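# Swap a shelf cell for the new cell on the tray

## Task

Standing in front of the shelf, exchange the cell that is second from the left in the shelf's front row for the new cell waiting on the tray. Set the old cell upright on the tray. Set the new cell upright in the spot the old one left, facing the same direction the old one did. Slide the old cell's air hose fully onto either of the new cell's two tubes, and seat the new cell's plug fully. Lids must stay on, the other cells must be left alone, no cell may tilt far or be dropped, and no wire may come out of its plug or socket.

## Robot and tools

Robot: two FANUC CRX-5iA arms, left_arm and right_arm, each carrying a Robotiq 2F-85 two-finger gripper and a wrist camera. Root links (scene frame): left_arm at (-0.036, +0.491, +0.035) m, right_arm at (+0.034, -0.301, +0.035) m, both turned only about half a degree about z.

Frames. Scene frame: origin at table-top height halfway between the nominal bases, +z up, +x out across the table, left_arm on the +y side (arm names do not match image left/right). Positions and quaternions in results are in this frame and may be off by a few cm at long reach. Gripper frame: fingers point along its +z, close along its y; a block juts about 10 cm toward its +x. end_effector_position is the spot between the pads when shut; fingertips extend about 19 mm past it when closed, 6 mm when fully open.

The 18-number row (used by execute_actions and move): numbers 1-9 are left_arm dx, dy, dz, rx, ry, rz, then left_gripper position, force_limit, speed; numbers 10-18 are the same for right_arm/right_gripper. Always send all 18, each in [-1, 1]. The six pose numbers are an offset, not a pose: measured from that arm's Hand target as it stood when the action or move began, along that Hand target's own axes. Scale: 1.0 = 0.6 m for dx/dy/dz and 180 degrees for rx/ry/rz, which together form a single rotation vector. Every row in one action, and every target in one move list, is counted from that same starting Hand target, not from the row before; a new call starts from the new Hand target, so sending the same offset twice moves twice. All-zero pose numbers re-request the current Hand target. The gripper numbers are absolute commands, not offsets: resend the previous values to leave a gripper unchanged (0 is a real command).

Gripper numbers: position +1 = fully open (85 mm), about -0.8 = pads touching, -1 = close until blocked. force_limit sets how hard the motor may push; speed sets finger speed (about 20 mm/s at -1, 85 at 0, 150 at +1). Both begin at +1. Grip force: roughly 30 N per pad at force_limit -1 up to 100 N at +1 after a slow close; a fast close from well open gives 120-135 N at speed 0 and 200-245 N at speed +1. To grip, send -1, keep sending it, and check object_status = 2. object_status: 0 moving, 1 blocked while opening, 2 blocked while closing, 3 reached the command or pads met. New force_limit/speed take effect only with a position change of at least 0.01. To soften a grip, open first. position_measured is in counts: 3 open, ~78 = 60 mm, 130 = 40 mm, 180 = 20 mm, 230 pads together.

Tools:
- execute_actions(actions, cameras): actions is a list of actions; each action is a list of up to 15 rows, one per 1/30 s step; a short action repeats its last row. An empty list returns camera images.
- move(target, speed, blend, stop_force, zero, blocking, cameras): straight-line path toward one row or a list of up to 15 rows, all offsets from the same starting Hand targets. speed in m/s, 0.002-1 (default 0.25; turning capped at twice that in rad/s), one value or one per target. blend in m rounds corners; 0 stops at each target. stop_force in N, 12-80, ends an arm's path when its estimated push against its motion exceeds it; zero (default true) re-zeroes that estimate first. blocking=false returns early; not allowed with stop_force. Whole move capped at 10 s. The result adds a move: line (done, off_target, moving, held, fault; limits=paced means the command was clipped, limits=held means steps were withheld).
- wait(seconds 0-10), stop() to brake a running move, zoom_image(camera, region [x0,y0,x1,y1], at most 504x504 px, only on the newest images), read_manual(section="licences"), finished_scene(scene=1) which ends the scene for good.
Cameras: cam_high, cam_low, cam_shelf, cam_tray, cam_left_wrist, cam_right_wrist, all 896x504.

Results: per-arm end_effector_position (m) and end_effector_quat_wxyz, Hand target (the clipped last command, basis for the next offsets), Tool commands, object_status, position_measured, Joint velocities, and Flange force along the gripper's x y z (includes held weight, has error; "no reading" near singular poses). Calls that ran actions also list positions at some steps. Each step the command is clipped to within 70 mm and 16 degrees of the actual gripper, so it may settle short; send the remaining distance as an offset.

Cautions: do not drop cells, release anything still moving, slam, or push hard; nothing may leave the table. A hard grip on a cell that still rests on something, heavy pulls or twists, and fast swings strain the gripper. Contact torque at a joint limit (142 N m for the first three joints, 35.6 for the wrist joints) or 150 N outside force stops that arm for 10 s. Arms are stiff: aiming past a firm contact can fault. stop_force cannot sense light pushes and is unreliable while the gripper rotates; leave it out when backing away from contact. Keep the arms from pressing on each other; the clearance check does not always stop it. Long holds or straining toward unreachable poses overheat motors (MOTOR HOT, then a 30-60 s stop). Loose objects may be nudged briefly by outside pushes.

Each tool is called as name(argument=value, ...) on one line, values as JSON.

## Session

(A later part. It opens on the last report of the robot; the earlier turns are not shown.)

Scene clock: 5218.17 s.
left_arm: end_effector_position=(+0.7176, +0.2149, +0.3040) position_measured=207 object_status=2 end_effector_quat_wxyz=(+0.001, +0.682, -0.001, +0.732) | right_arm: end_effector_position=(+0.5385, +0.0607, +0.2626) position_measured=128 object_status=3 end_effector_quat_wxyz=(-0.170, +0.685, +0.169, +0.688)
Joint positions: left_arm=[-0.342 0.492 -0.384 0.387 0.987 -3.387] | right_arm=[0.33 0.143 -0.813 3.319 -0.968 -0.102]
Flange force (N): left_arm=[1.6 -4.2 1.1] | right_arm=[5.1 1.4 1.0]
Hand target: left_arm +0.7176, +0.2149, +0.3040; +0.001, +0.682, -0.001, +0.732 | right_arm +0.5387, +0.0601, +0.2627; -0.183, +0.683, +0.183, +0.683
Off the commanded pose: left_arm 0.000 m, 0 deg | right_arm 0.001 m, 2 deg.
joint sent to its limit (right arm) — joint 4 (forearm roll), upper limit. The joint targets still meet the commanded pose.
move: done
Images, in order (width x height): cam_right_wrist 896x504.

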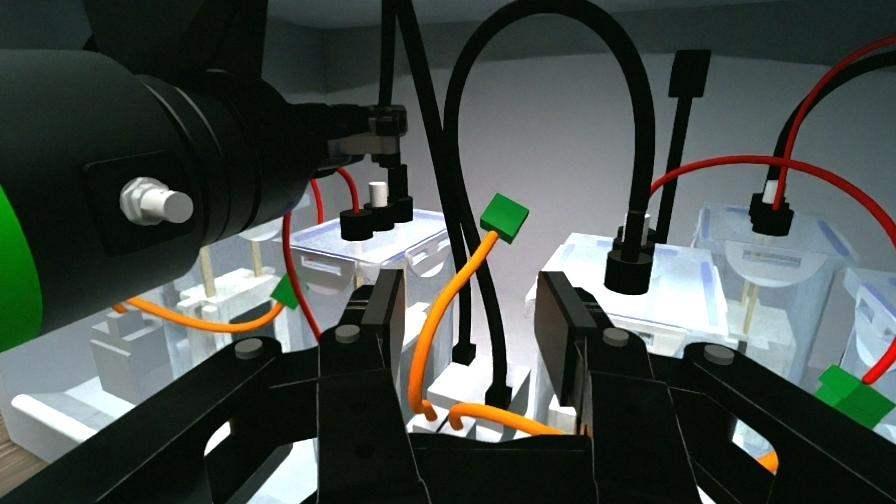

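move(target=[0,0.003,0.005,0,0,0,-1,-1,-1,0,0,0,0,0,0,0,-1,-1], speed=0.03, cameras=["cam_right_wrist","cam_left_wrist","cam_shelf"])

zoom_image(camera="cam_right_wrist", region=[360, 130, 430, 200])

zoom_image(camera="cam_shelf", region=[600, 190, 670, 260])

zoom_image(camera="cam_left_wrist", region=[440, 360, 510, 430])

Scene clock: 5267.10 s.
left_arm: end_effector_position=(+0.7205, +0.2131, +0.3042) position_measured=207 object_status=2 end_effector_quat_wxyz=(+0.001, +0.682, -0.001, +0.732) | right_arm: end_effector_position=(+0.5385, +0.0607, +0.2626) position_measured=128 object_status=3 end_effector_quat_wxyz=(-0.170, +0.685, +0.170, +0.688)
Joint positions: left_arm=[-0.344 0.498 -0.375 0.39 0.984 -3.39] | right_arm=[0.33 0.143 -0.813 3.319 -0.968 -0.102]
Flange force (N): left_arm=[1.2 -4.4 2.3] | right_arm=[5.3 1.4 2.2]
Hand target: left_arm +0.7205, +0.2131, +0.3042; +0.001, +0.682, -0.001, +0.732 | right_arm +0.5387, +0.0601, +0.2627; -0.183, +0.683, +0.183, +0.683
Off the commanded pose: left_arm 0.000 m, 0 deg | right_arm 0.001 m, 2 deg.
joint sent to its limit (right arm) — joint 4 (forearm roll), upper limit. The joint targets still meet the commanded pose.
move: done
Images, in order (width x height): cam_shelf 896x504, cam_left_wrist 896x504, cam_right_wrist 896x504.

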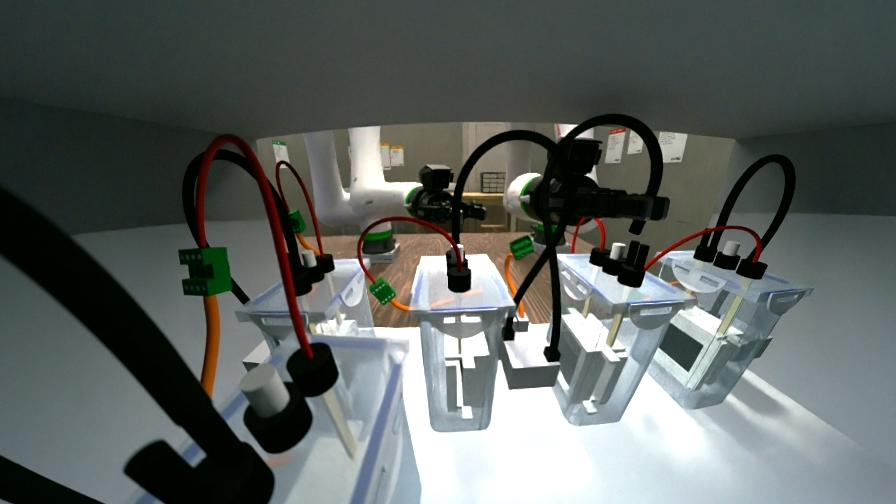

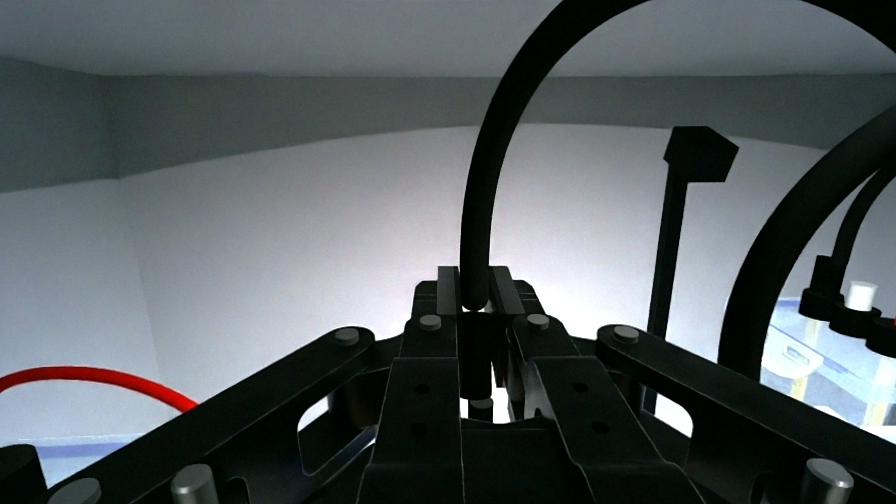

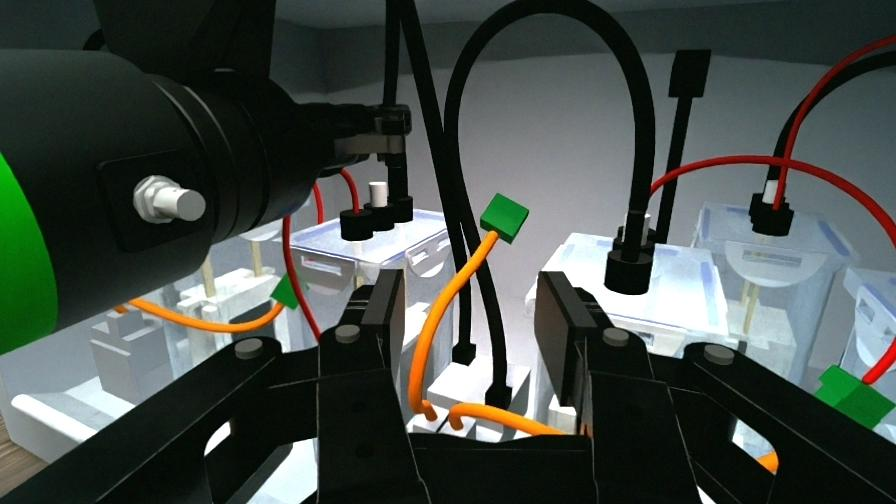

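Scaled by 7.200.

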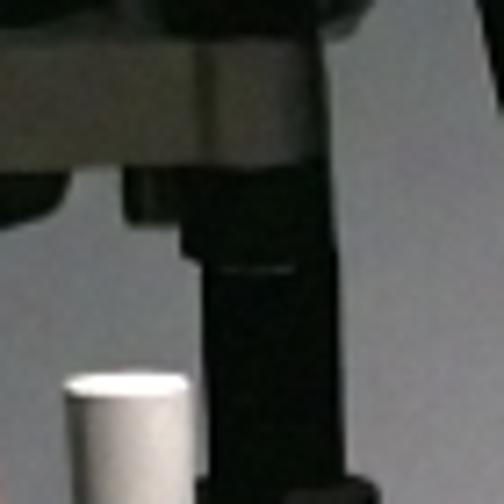

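Scaled by 7.200.

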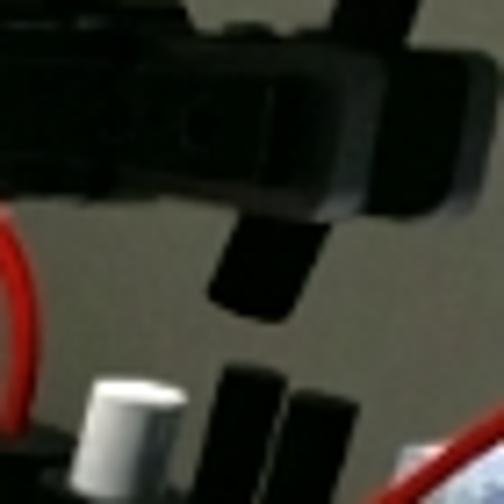

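Scaled by 7.200.

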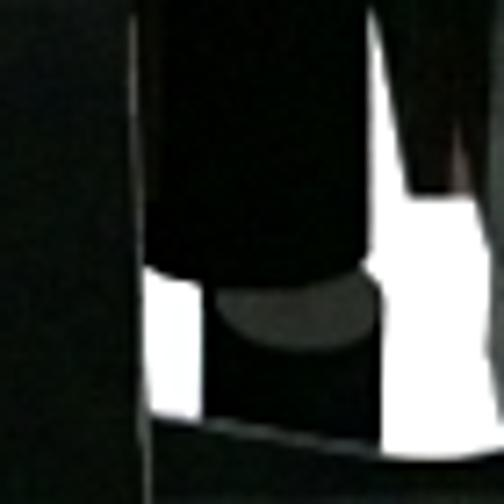

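move(target=[0,0,0,0,0,0,-1,-1,-1,0.128,0.181,0.0135,0,0,0,0,-1,-1], speed=0.1, cameras=["cam_right_wrist"])

Scene clock: 5348.90 s.
left_arm: end_effector_position=(+0.7205, +0.2131, +0.3042) position_measured=207 object_status=2 end_effector_quat_wxyz=(+0.001, +0.682, -0.001, +0.732) | right_arm: end_effector_position=(+0.5999, -0.0292, +0.3394) position_measured=128 object_status=3 end_effector_quat_wxyz=(-0.109, +0.688, +0.104, +0.710)
Joint positions: left_arm=[-0.344 0.498 -0.375 0.39 0.984 -3.39] | right_arm=[0.171 -0.031 -0.748 3.319 -0.756 -0.137]
Flange force (N): left_arm=[2.0 -4.5 1.5] | right_arm=[5.9 2.1 2.0]
Hand target: left_arm +0.7205, +0.2131, +0.3042; +0.001, +0.682, -0.001, +0.732 | right_arm +0.6000, -0.0299, +0.3395; -0.183, +0.683, +0.183, +0.683
Off the commanded pose: left_arm 0.000 m, 0 deg | right_arm 0.001 m, 13 deg.
joint sent to its limit (right arm) — joint 4 (forearm roll), upper limit. The joint targets are off in orientation, not in position.
move: off_target (right_arm)
Images, in order (width x height): cam_right_wrist 896x504.

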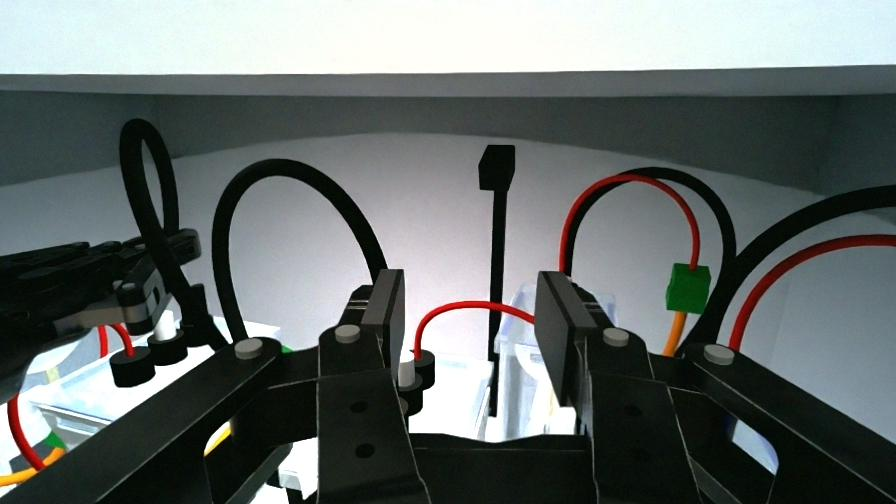

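zoom_image(camera="cam_right_wrist", region=[110, 220, 250, 360])

Scaled by 3.600.

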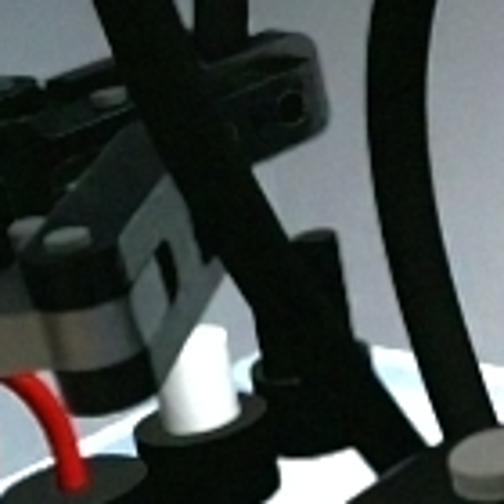

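move(target=[-0.0065,0.0038,0.0048,0,0.0444,0,-1,-1,-1,-0.128,-0.181,-0.0135,0,0,0,0,-1,-1], speed=0.08, cameras=["cam_right_wrist","cam_left_wrist","cam_shelf"])

zoom_image(camera="cam_right_wrist", region=[350, 100, 450, 200])

zoom_image(camera="cam_shelf", region=[600, 190, 670, 260])

zoom_image(camera="cam_left_wrist", region=[420, 300, 540, 420])

Scene clock: 5388.40 s.
left_arm: end_effector_position=(+0.7237, +0.2108, +0.3005) position_measured=207 object_status=2 end_effector_quat_wxyz=(+0.001, +0.629, -0.001, +0.777) | right_arm: end_effector_position=(+0.5385, +0.0607, +0.2626) position_measured=128 object_status=3 end_effector_quat_wxyz=(-0.170, +0.685, +0.170, +0.688)
Joint positions: left_arm=[-0.338 0.6 -0.342 0.335 1.184 -3.341] | right_arm=[0.33 0.143 -0.813 3.319 -0.968 -0.102]
Flange force (N): left_arm=[1.9 -3.7 2.3] | right_arm=[5.7 1.0 1.4]
Hand target: left_arm +0.7237, +0.2108, +0.3005; +0.001, +0.629, -0.001, +0.777 | right_arm +0.5387, +0.0601, +0.2627; -0.183, +0.683, +0.183, +0.683
Off the commanded pose: left_arm 0.000 m, 0 deg | right_arm 0.001 m, 2 deg.
joint sent to its limit (right arm) — joint 4 (forearm roll), upper limit. The joint targets still meet the commanded pose.
move: done
Images, in order (width x height): cam_shelf 896x504, cam_left_wrist 896x504, cam_right_wrist 896x504.

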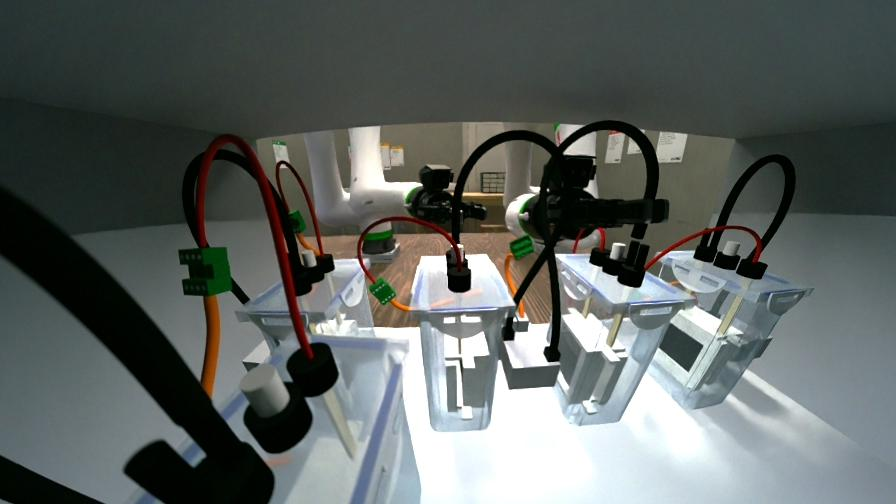

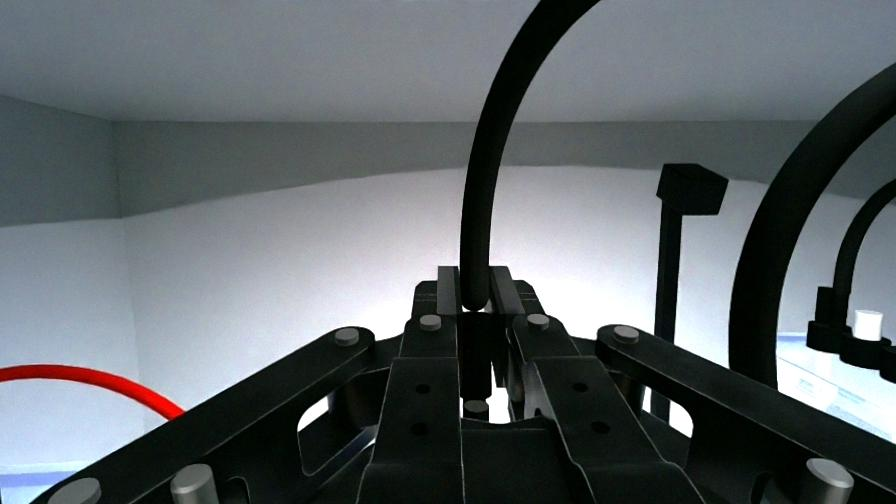

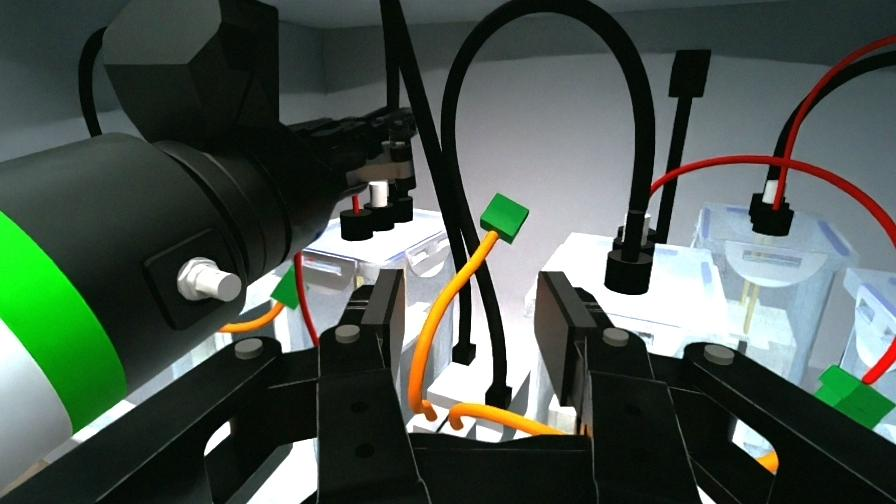

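Scaled by 5.040.

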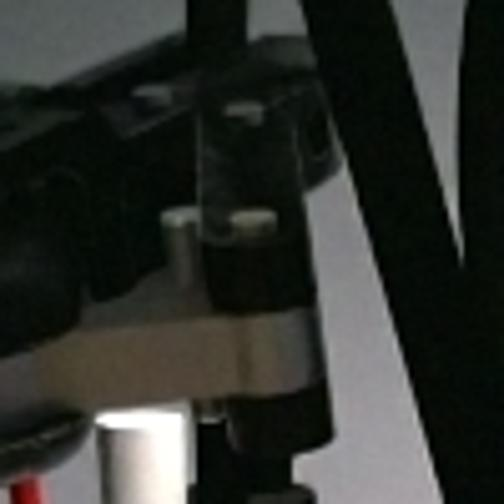

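Scaled by 7.200.

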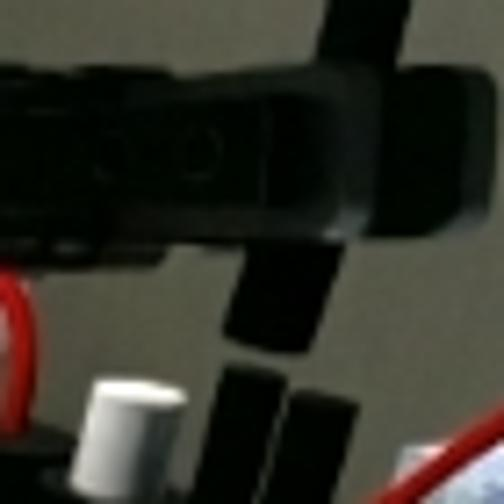

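Scaled by 4.200.

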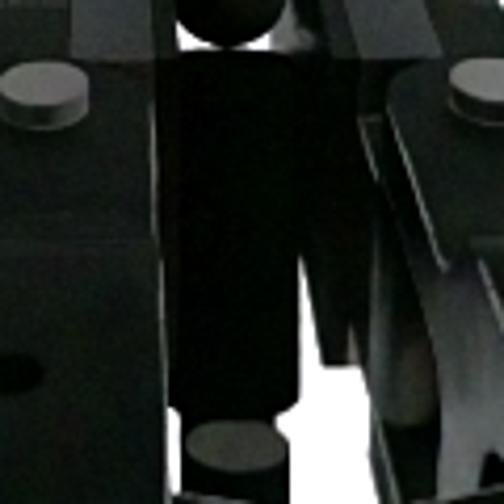

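move(target=[-0.0163,0,-0.0035,0,0,0,-1,-1,-1,0,0,0,0,0,0,0,-1,-1], speed=0.01, stop_force=20, cameras=["cam_right_wrist","cam_left_wrist","cam_shelf"])

zoom_image(camera="cam_shelf", region=[600, 190, 670, 260])

zoom_image(camera="cam_left_wrist", region=[420, 300, 540, 420])

Scene clock: 5398.67 s.
left_arm: end_effector_position=(+0.7237, +0.2108, +0.2905) position_measured=207 object_status=2 end_effector_quat_wxyz=(+0.001, +0.629, -0.001, +0.777) | right_arm: end_effector_position=(+0.5385, +0.0607, +0.2626) position_measured=128 object_status=3 end_effector_quat_wxyz=(-0.170, +0.685, +0.170, +0.688)
Joint positions: left_arm=[-0.337 0.619 -0.342 0.332 1.202 -3.334] | right_arm=[0.33 0.143 -0.813 3.319 -0.968 -0.102]
Flange force (N): left_arm=[3.3 -0.5 2.0] | right_arm=[5.6 1.0 1.8]
Hand target: left_arm +0.7237, +0.2108, +0.2905; +0.001, +0.629, -0.001, +0.777 | right_arm +0.5387, +0.0601, +0.2627; -0.183, +0.683, +0.183, +0.683
Off the commanded pose: left_arm 0.000 m, 0 deg | right_arm 0.001 m, 2 deg.
joint sent to its limit (right arm) — joint 4 (forearm roll), upper limit. The joint targets still meet the commanded pose.
move: done
Images, in order (width x height): cam_shelf 896x504, cam_left_wrist 896x504, cam_right_wrist 896x504.

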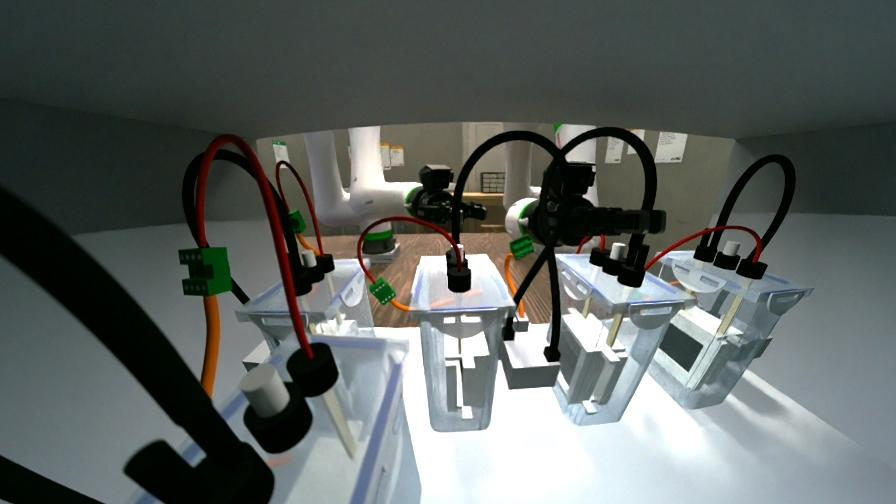

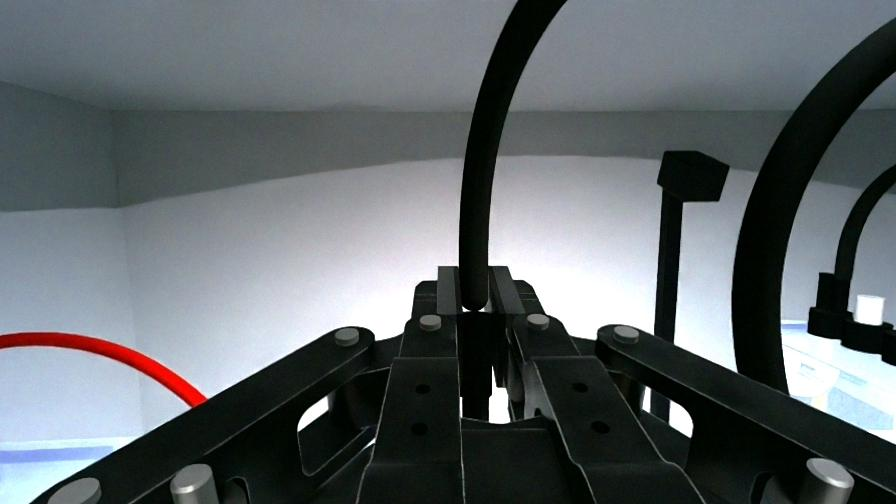

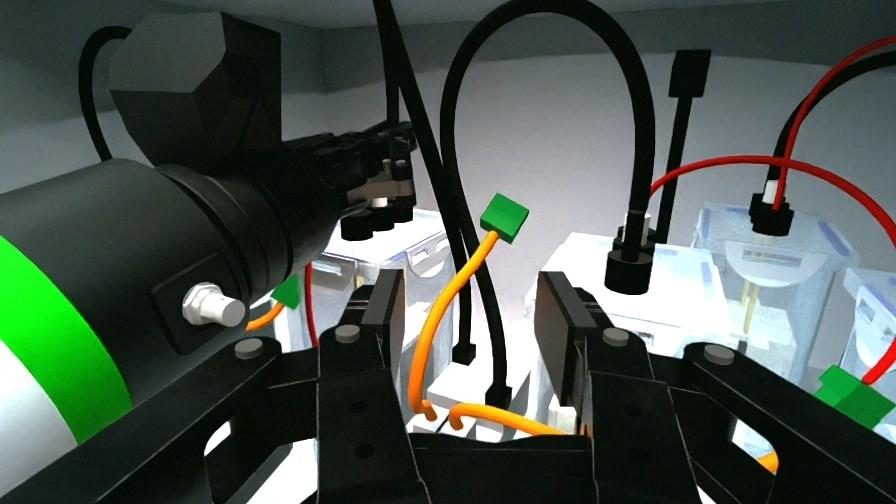

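Scaled by 7.200.

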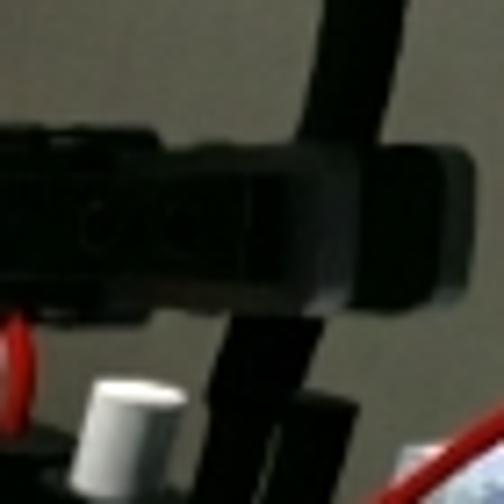

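Scaled by 4.200.

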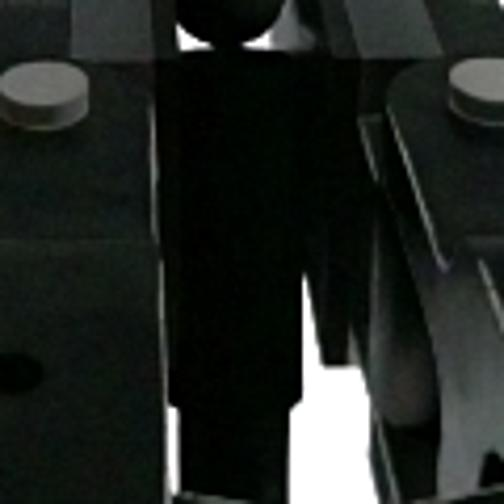

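move(target=[0,0,-0.001,0,-0.1,0,-1,-1,-1,0,0,0,0,0,0,0,-1,-1], speed=0.04, cameras=["cam_right_wrist","cam_left_wrist","cam_shelf"])

zoom_image(camera="cam_shelf", region=[600, 190, 670, 260])

zoom_image(camera="cam_right_wrist", region=[320, 120, 440, 240])

Scene clock: 5435.10 s.
left_arm: end_effector_position=(+0.7231, +0.2108, +0.2904) position_measured=207 object_status=2 end_effector_quat_wxyz=(+0.000, +0.743, -0.001, +0.669) | right_arm: end_effector_position=(+0.5385, +0.0607, +0.2626) position_measured=128 object_status=3 end_effector_quat_wxyz=(-0.170, +0.685, +0.170, +0.688)
Joint positions: left_arm=[-0.358 0.438 -0.37 0.496 0.762 -3.479] | right_arm=[0.33 0.143 -0.813 3.319 -0.968 -0.102]
Flange force (N): left_arm=[3.9 -3.4 4.2] | right_arm=[5.2 1.0 1.6]
Hand target: left_arm +0.7231, +0.2108, +0.2904; +0.000, +0.743, -0.001, +0.669 | right_arm +0.5387, +0.0601, +0.2627; -0.183, +0.683, +0.183, +0.683
Off the commanded pose: left_arm 0.000 m, 0 deg | right_arm 0.001 m, 2 deg.
joint sent to its limit (right arm) — joint 4 (forearm roll), upper limit. The joint targets still meet the commanded pose.
move: done
Images, in order (width x height): cam_shelf 896x504, cam_left_wrist 896x504, cam_right_wrist 896x504.

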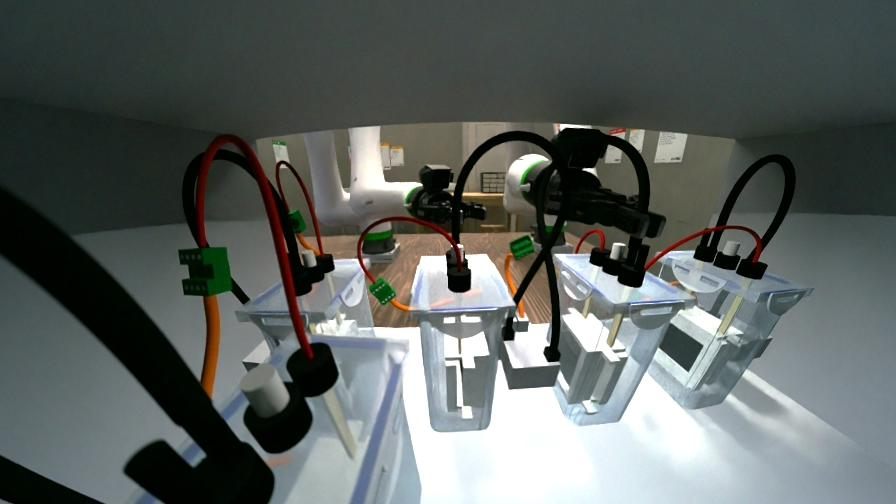

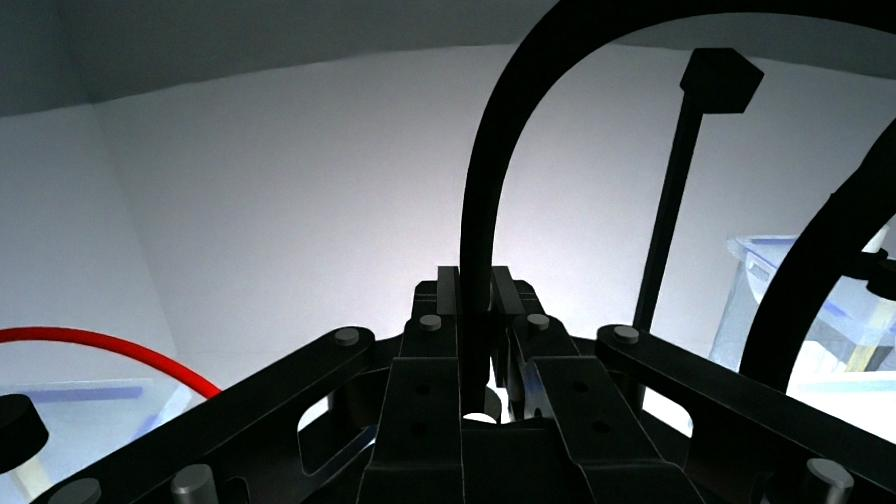

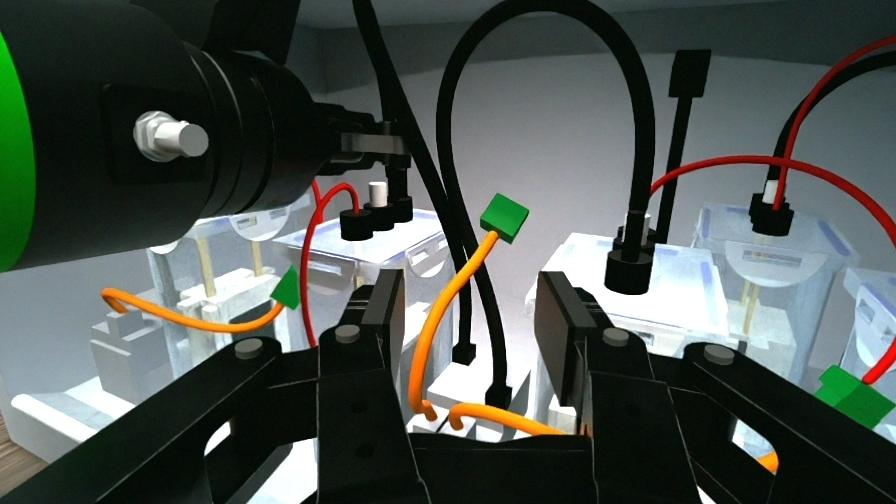

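Scaled by 7.200.

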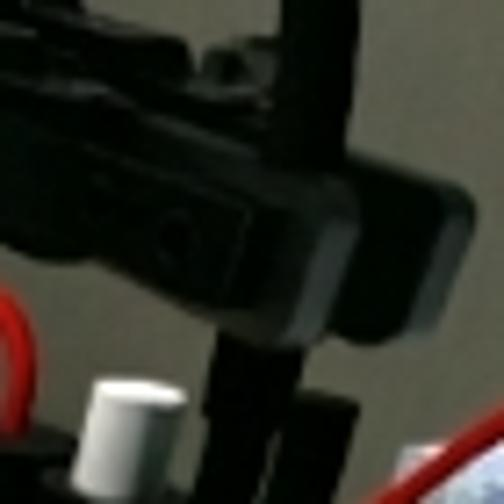

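Scaled by 4.200.

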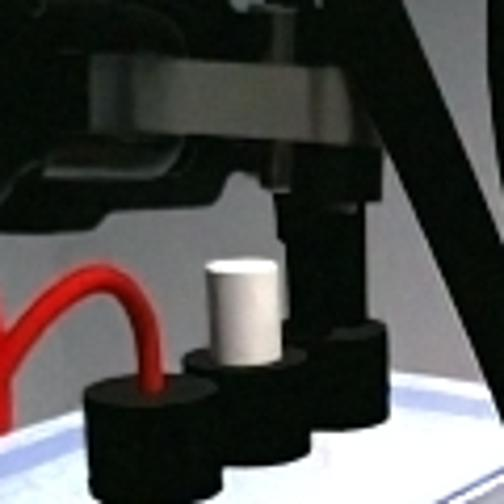

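move(target=[-0.024,0,0.0025,0,0,0,-1,-1,-1,0,0,0,0,0,0,0,-1,-1], speed=0.01, stop_force=25, cameras=["cam_right_wrist","cam_left_wrist","cam_shelf"])

zoom_image(camera="cam_shelf", region=[600, 190, 670, 260])

zoom_image(camera="cam_right_wrist", region=[320, 120, 440, 240])

Scene clock: 5451.93 s.
left_arm: end_effector_position=(+0.7231, +0.2108, +0.2759) position_measured=207 object_status=2 end_effector_quat_wxyz=(+0.000, +0.743, -0.001, +0.669) | right_arm: end_effector_position=(+0.5385, +0.0607, +0.2626) position_measured=128 object_status=3 end_effector_quat_wxyz=(-0.170, +0.685, +0.170, +0.688)
Joint positions: left_arm=[-0.356 0.461 -0.374 0.481 0.785 -3.46] | right_arm=[0.33 0.143 -0.813 3.319 -0.968 -0.102]
Flange force (N): left_arm=[5.9 -3.4 5.1] | right_arm=[5.2 1.2 1.8]
Hand target: left_arm +0.7231, +0.2108, +0.2759; +0.000, +0.743, -0.001, +0.669 | right_arm +0.5387, +0.0601, +0.2627; -0.183, +0.683, +0.183, +0.683
Off the commanded pose: left_arm 0.000 m, 0 deg | right_arm 0.001 m, 2 deg.
joint sent to its limit (right arm) — joint 4 (forearm roll), upper limit. The joint targets still meet the commanded pose.
move: done
Images, in order (width x height): cam_shelf 896x504, cam_left_wrist 896x504, cam_right_wrist 896x504.

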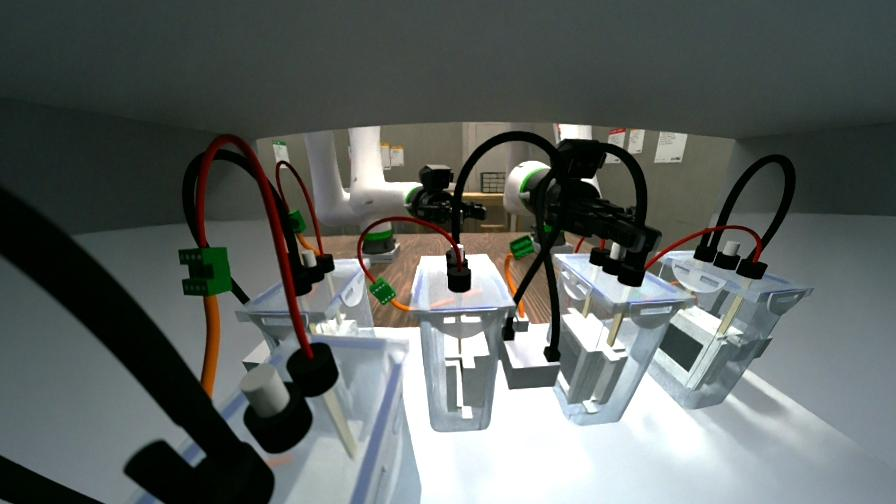

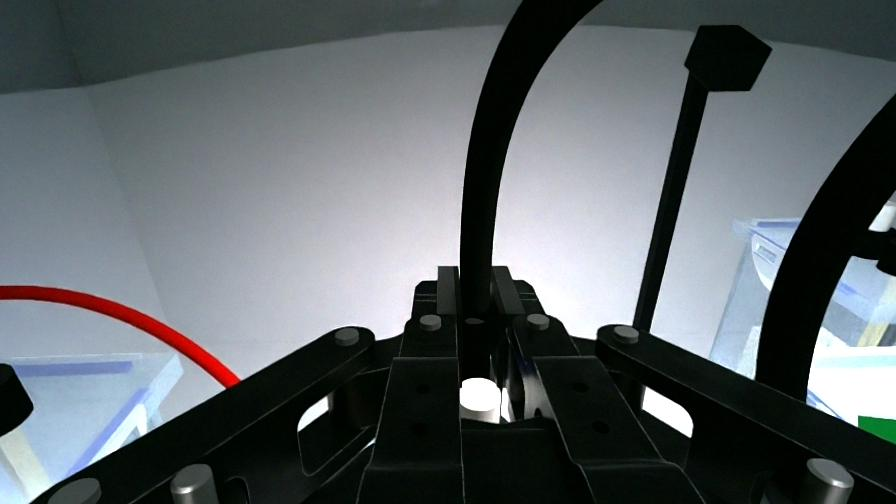

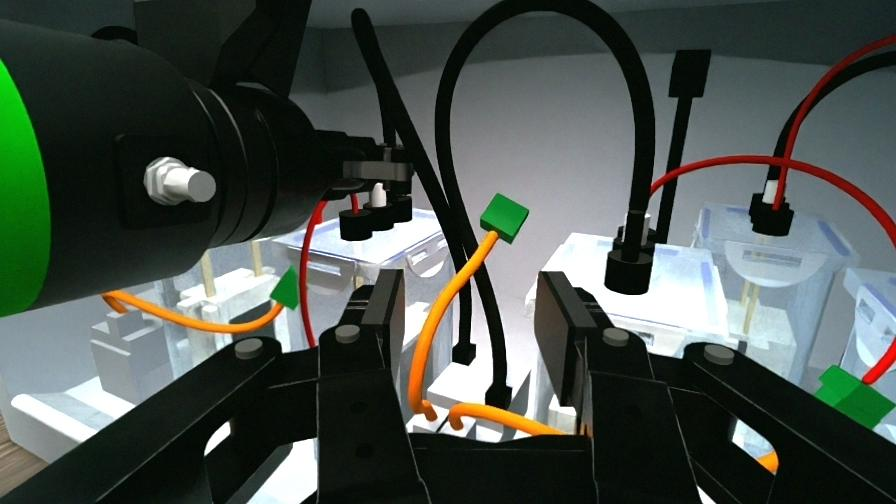

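Scaled by 7.200.

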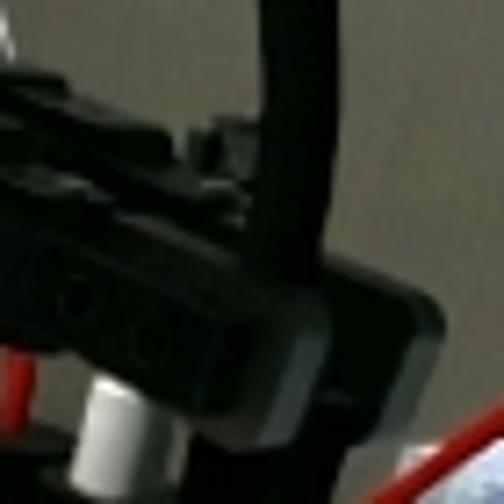

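Scaled by 4.200.

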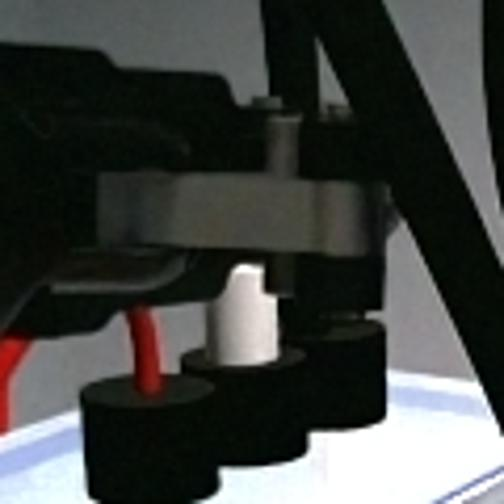

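move(target=[-0.0166,0,0.0018,0,0,0,-1,-1,-1,0,0,0,0,0,0,0,-1,-1], speed=0.006, stop_force=20, cameras=["cam_right_wrist","cam_left_wrist","cam_shelf"])

zoom_image(camera="cam_shelf", region=[590, 180, 690, 280])

zoom_image(camera="cam_right_wrist", region=[340, 140, 430, 230])

zoom_image(camera="cam_left_wrist", region=[420, 290, 540, 430])

Scene clock: 5463.90 s.
left_arm: end_effector_position=(+0.7232, +0.2109, +0.2703) position_measured=207 object_status=2 end_effector_quat_wxyz=(+0.000, +0.743, -0.001, +0.670) | right_arm: end_effector_position=(+0.5385, +0.0607, +0.2626) position_measured=128 object_status=3 end_effector_quat_wxyz=(-0.170, +0.685, +0.170, +0.688)
Joint positions: left_arm=[-0.355 0.471 -0.375 0.475 0.796 -3.452] | right_arm=[0.33 0.143 -0.813 3.319 -0.968 -0.102]
Flange force (N): left_arm=[28.5 -1.4 7.9] | right_arm=[5.5 1.2 1.8]
Hand target: left_arm +0.7231, +0.2108, +0.2702; +0.000, +0.743, -0.001, +0.670 (not the last commanded pose) | right_arm +0.5387, +0.0601, +0.2627; -0.183, +0.683, +0.183, +0.683
Off the commanded pose: left_arm 0.004 m, 0 deg | right_arm 0.001 m, 2 deg.
joint sent to its limit (right arm) — joint 4 (forearm roll), upper limit. The joint targets still meet the commanded pose.
move: contact (left_arm)
Images, in order (width x height): cam_shelf 896x504, cam_left_wrist 896x504, cam_right_wrist 896x504.

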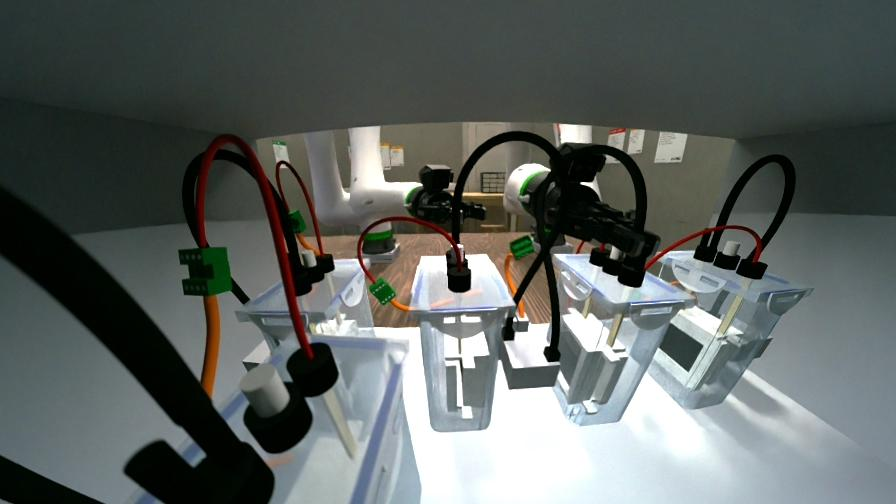

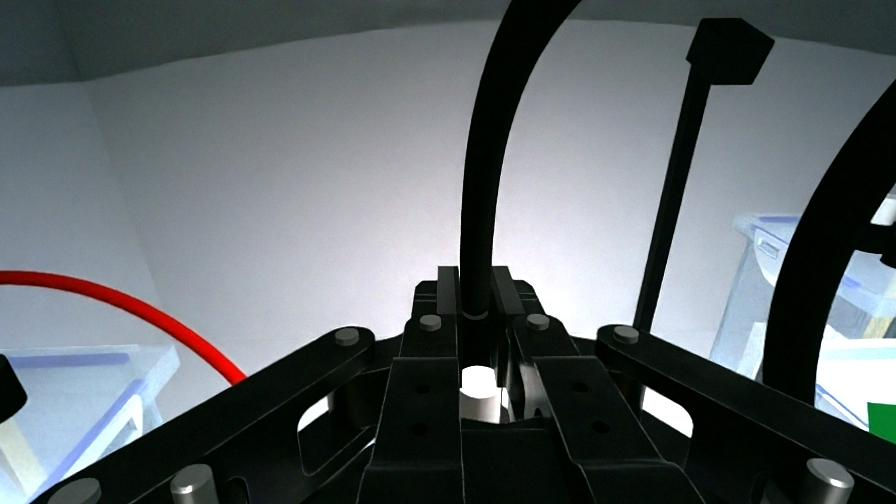

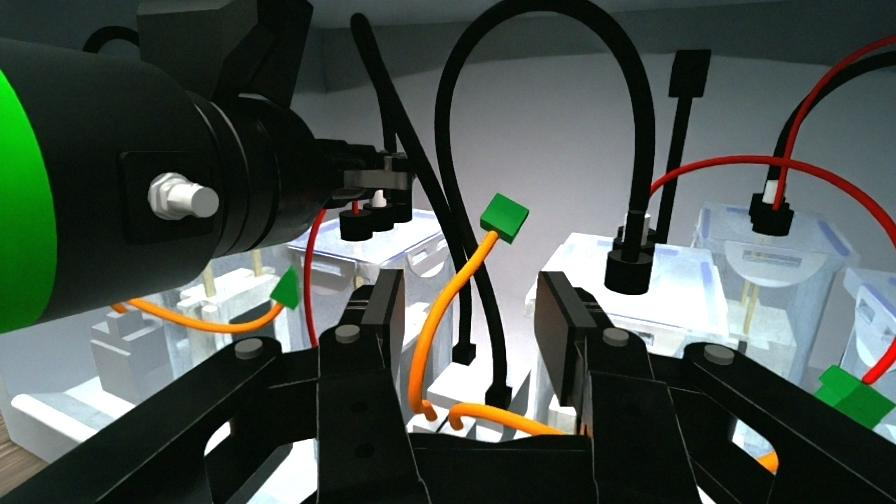

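Scaled by 5.040.

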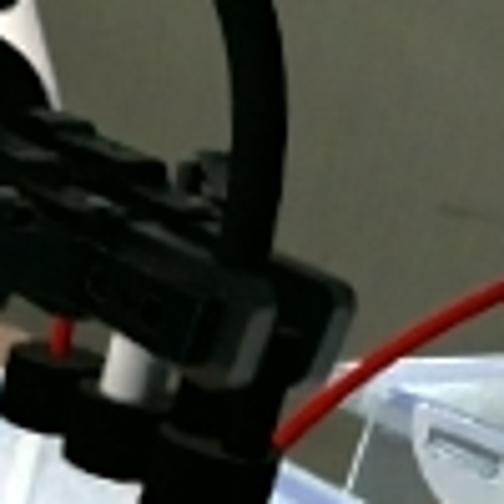

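Scaled by 5.600.

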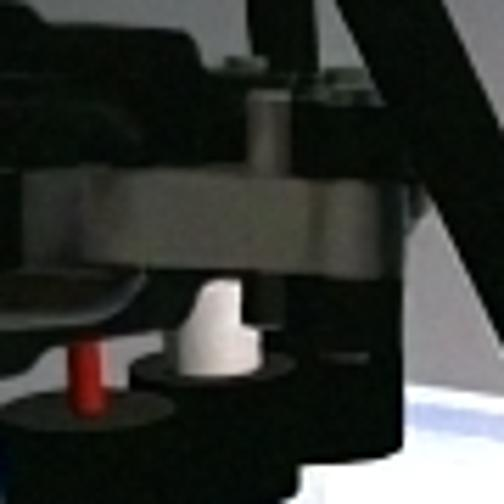

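Scaled by 3.600.

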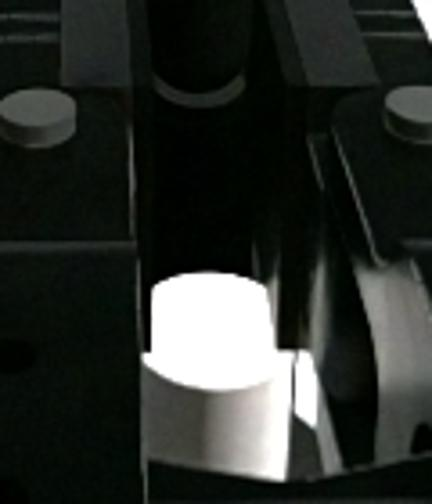

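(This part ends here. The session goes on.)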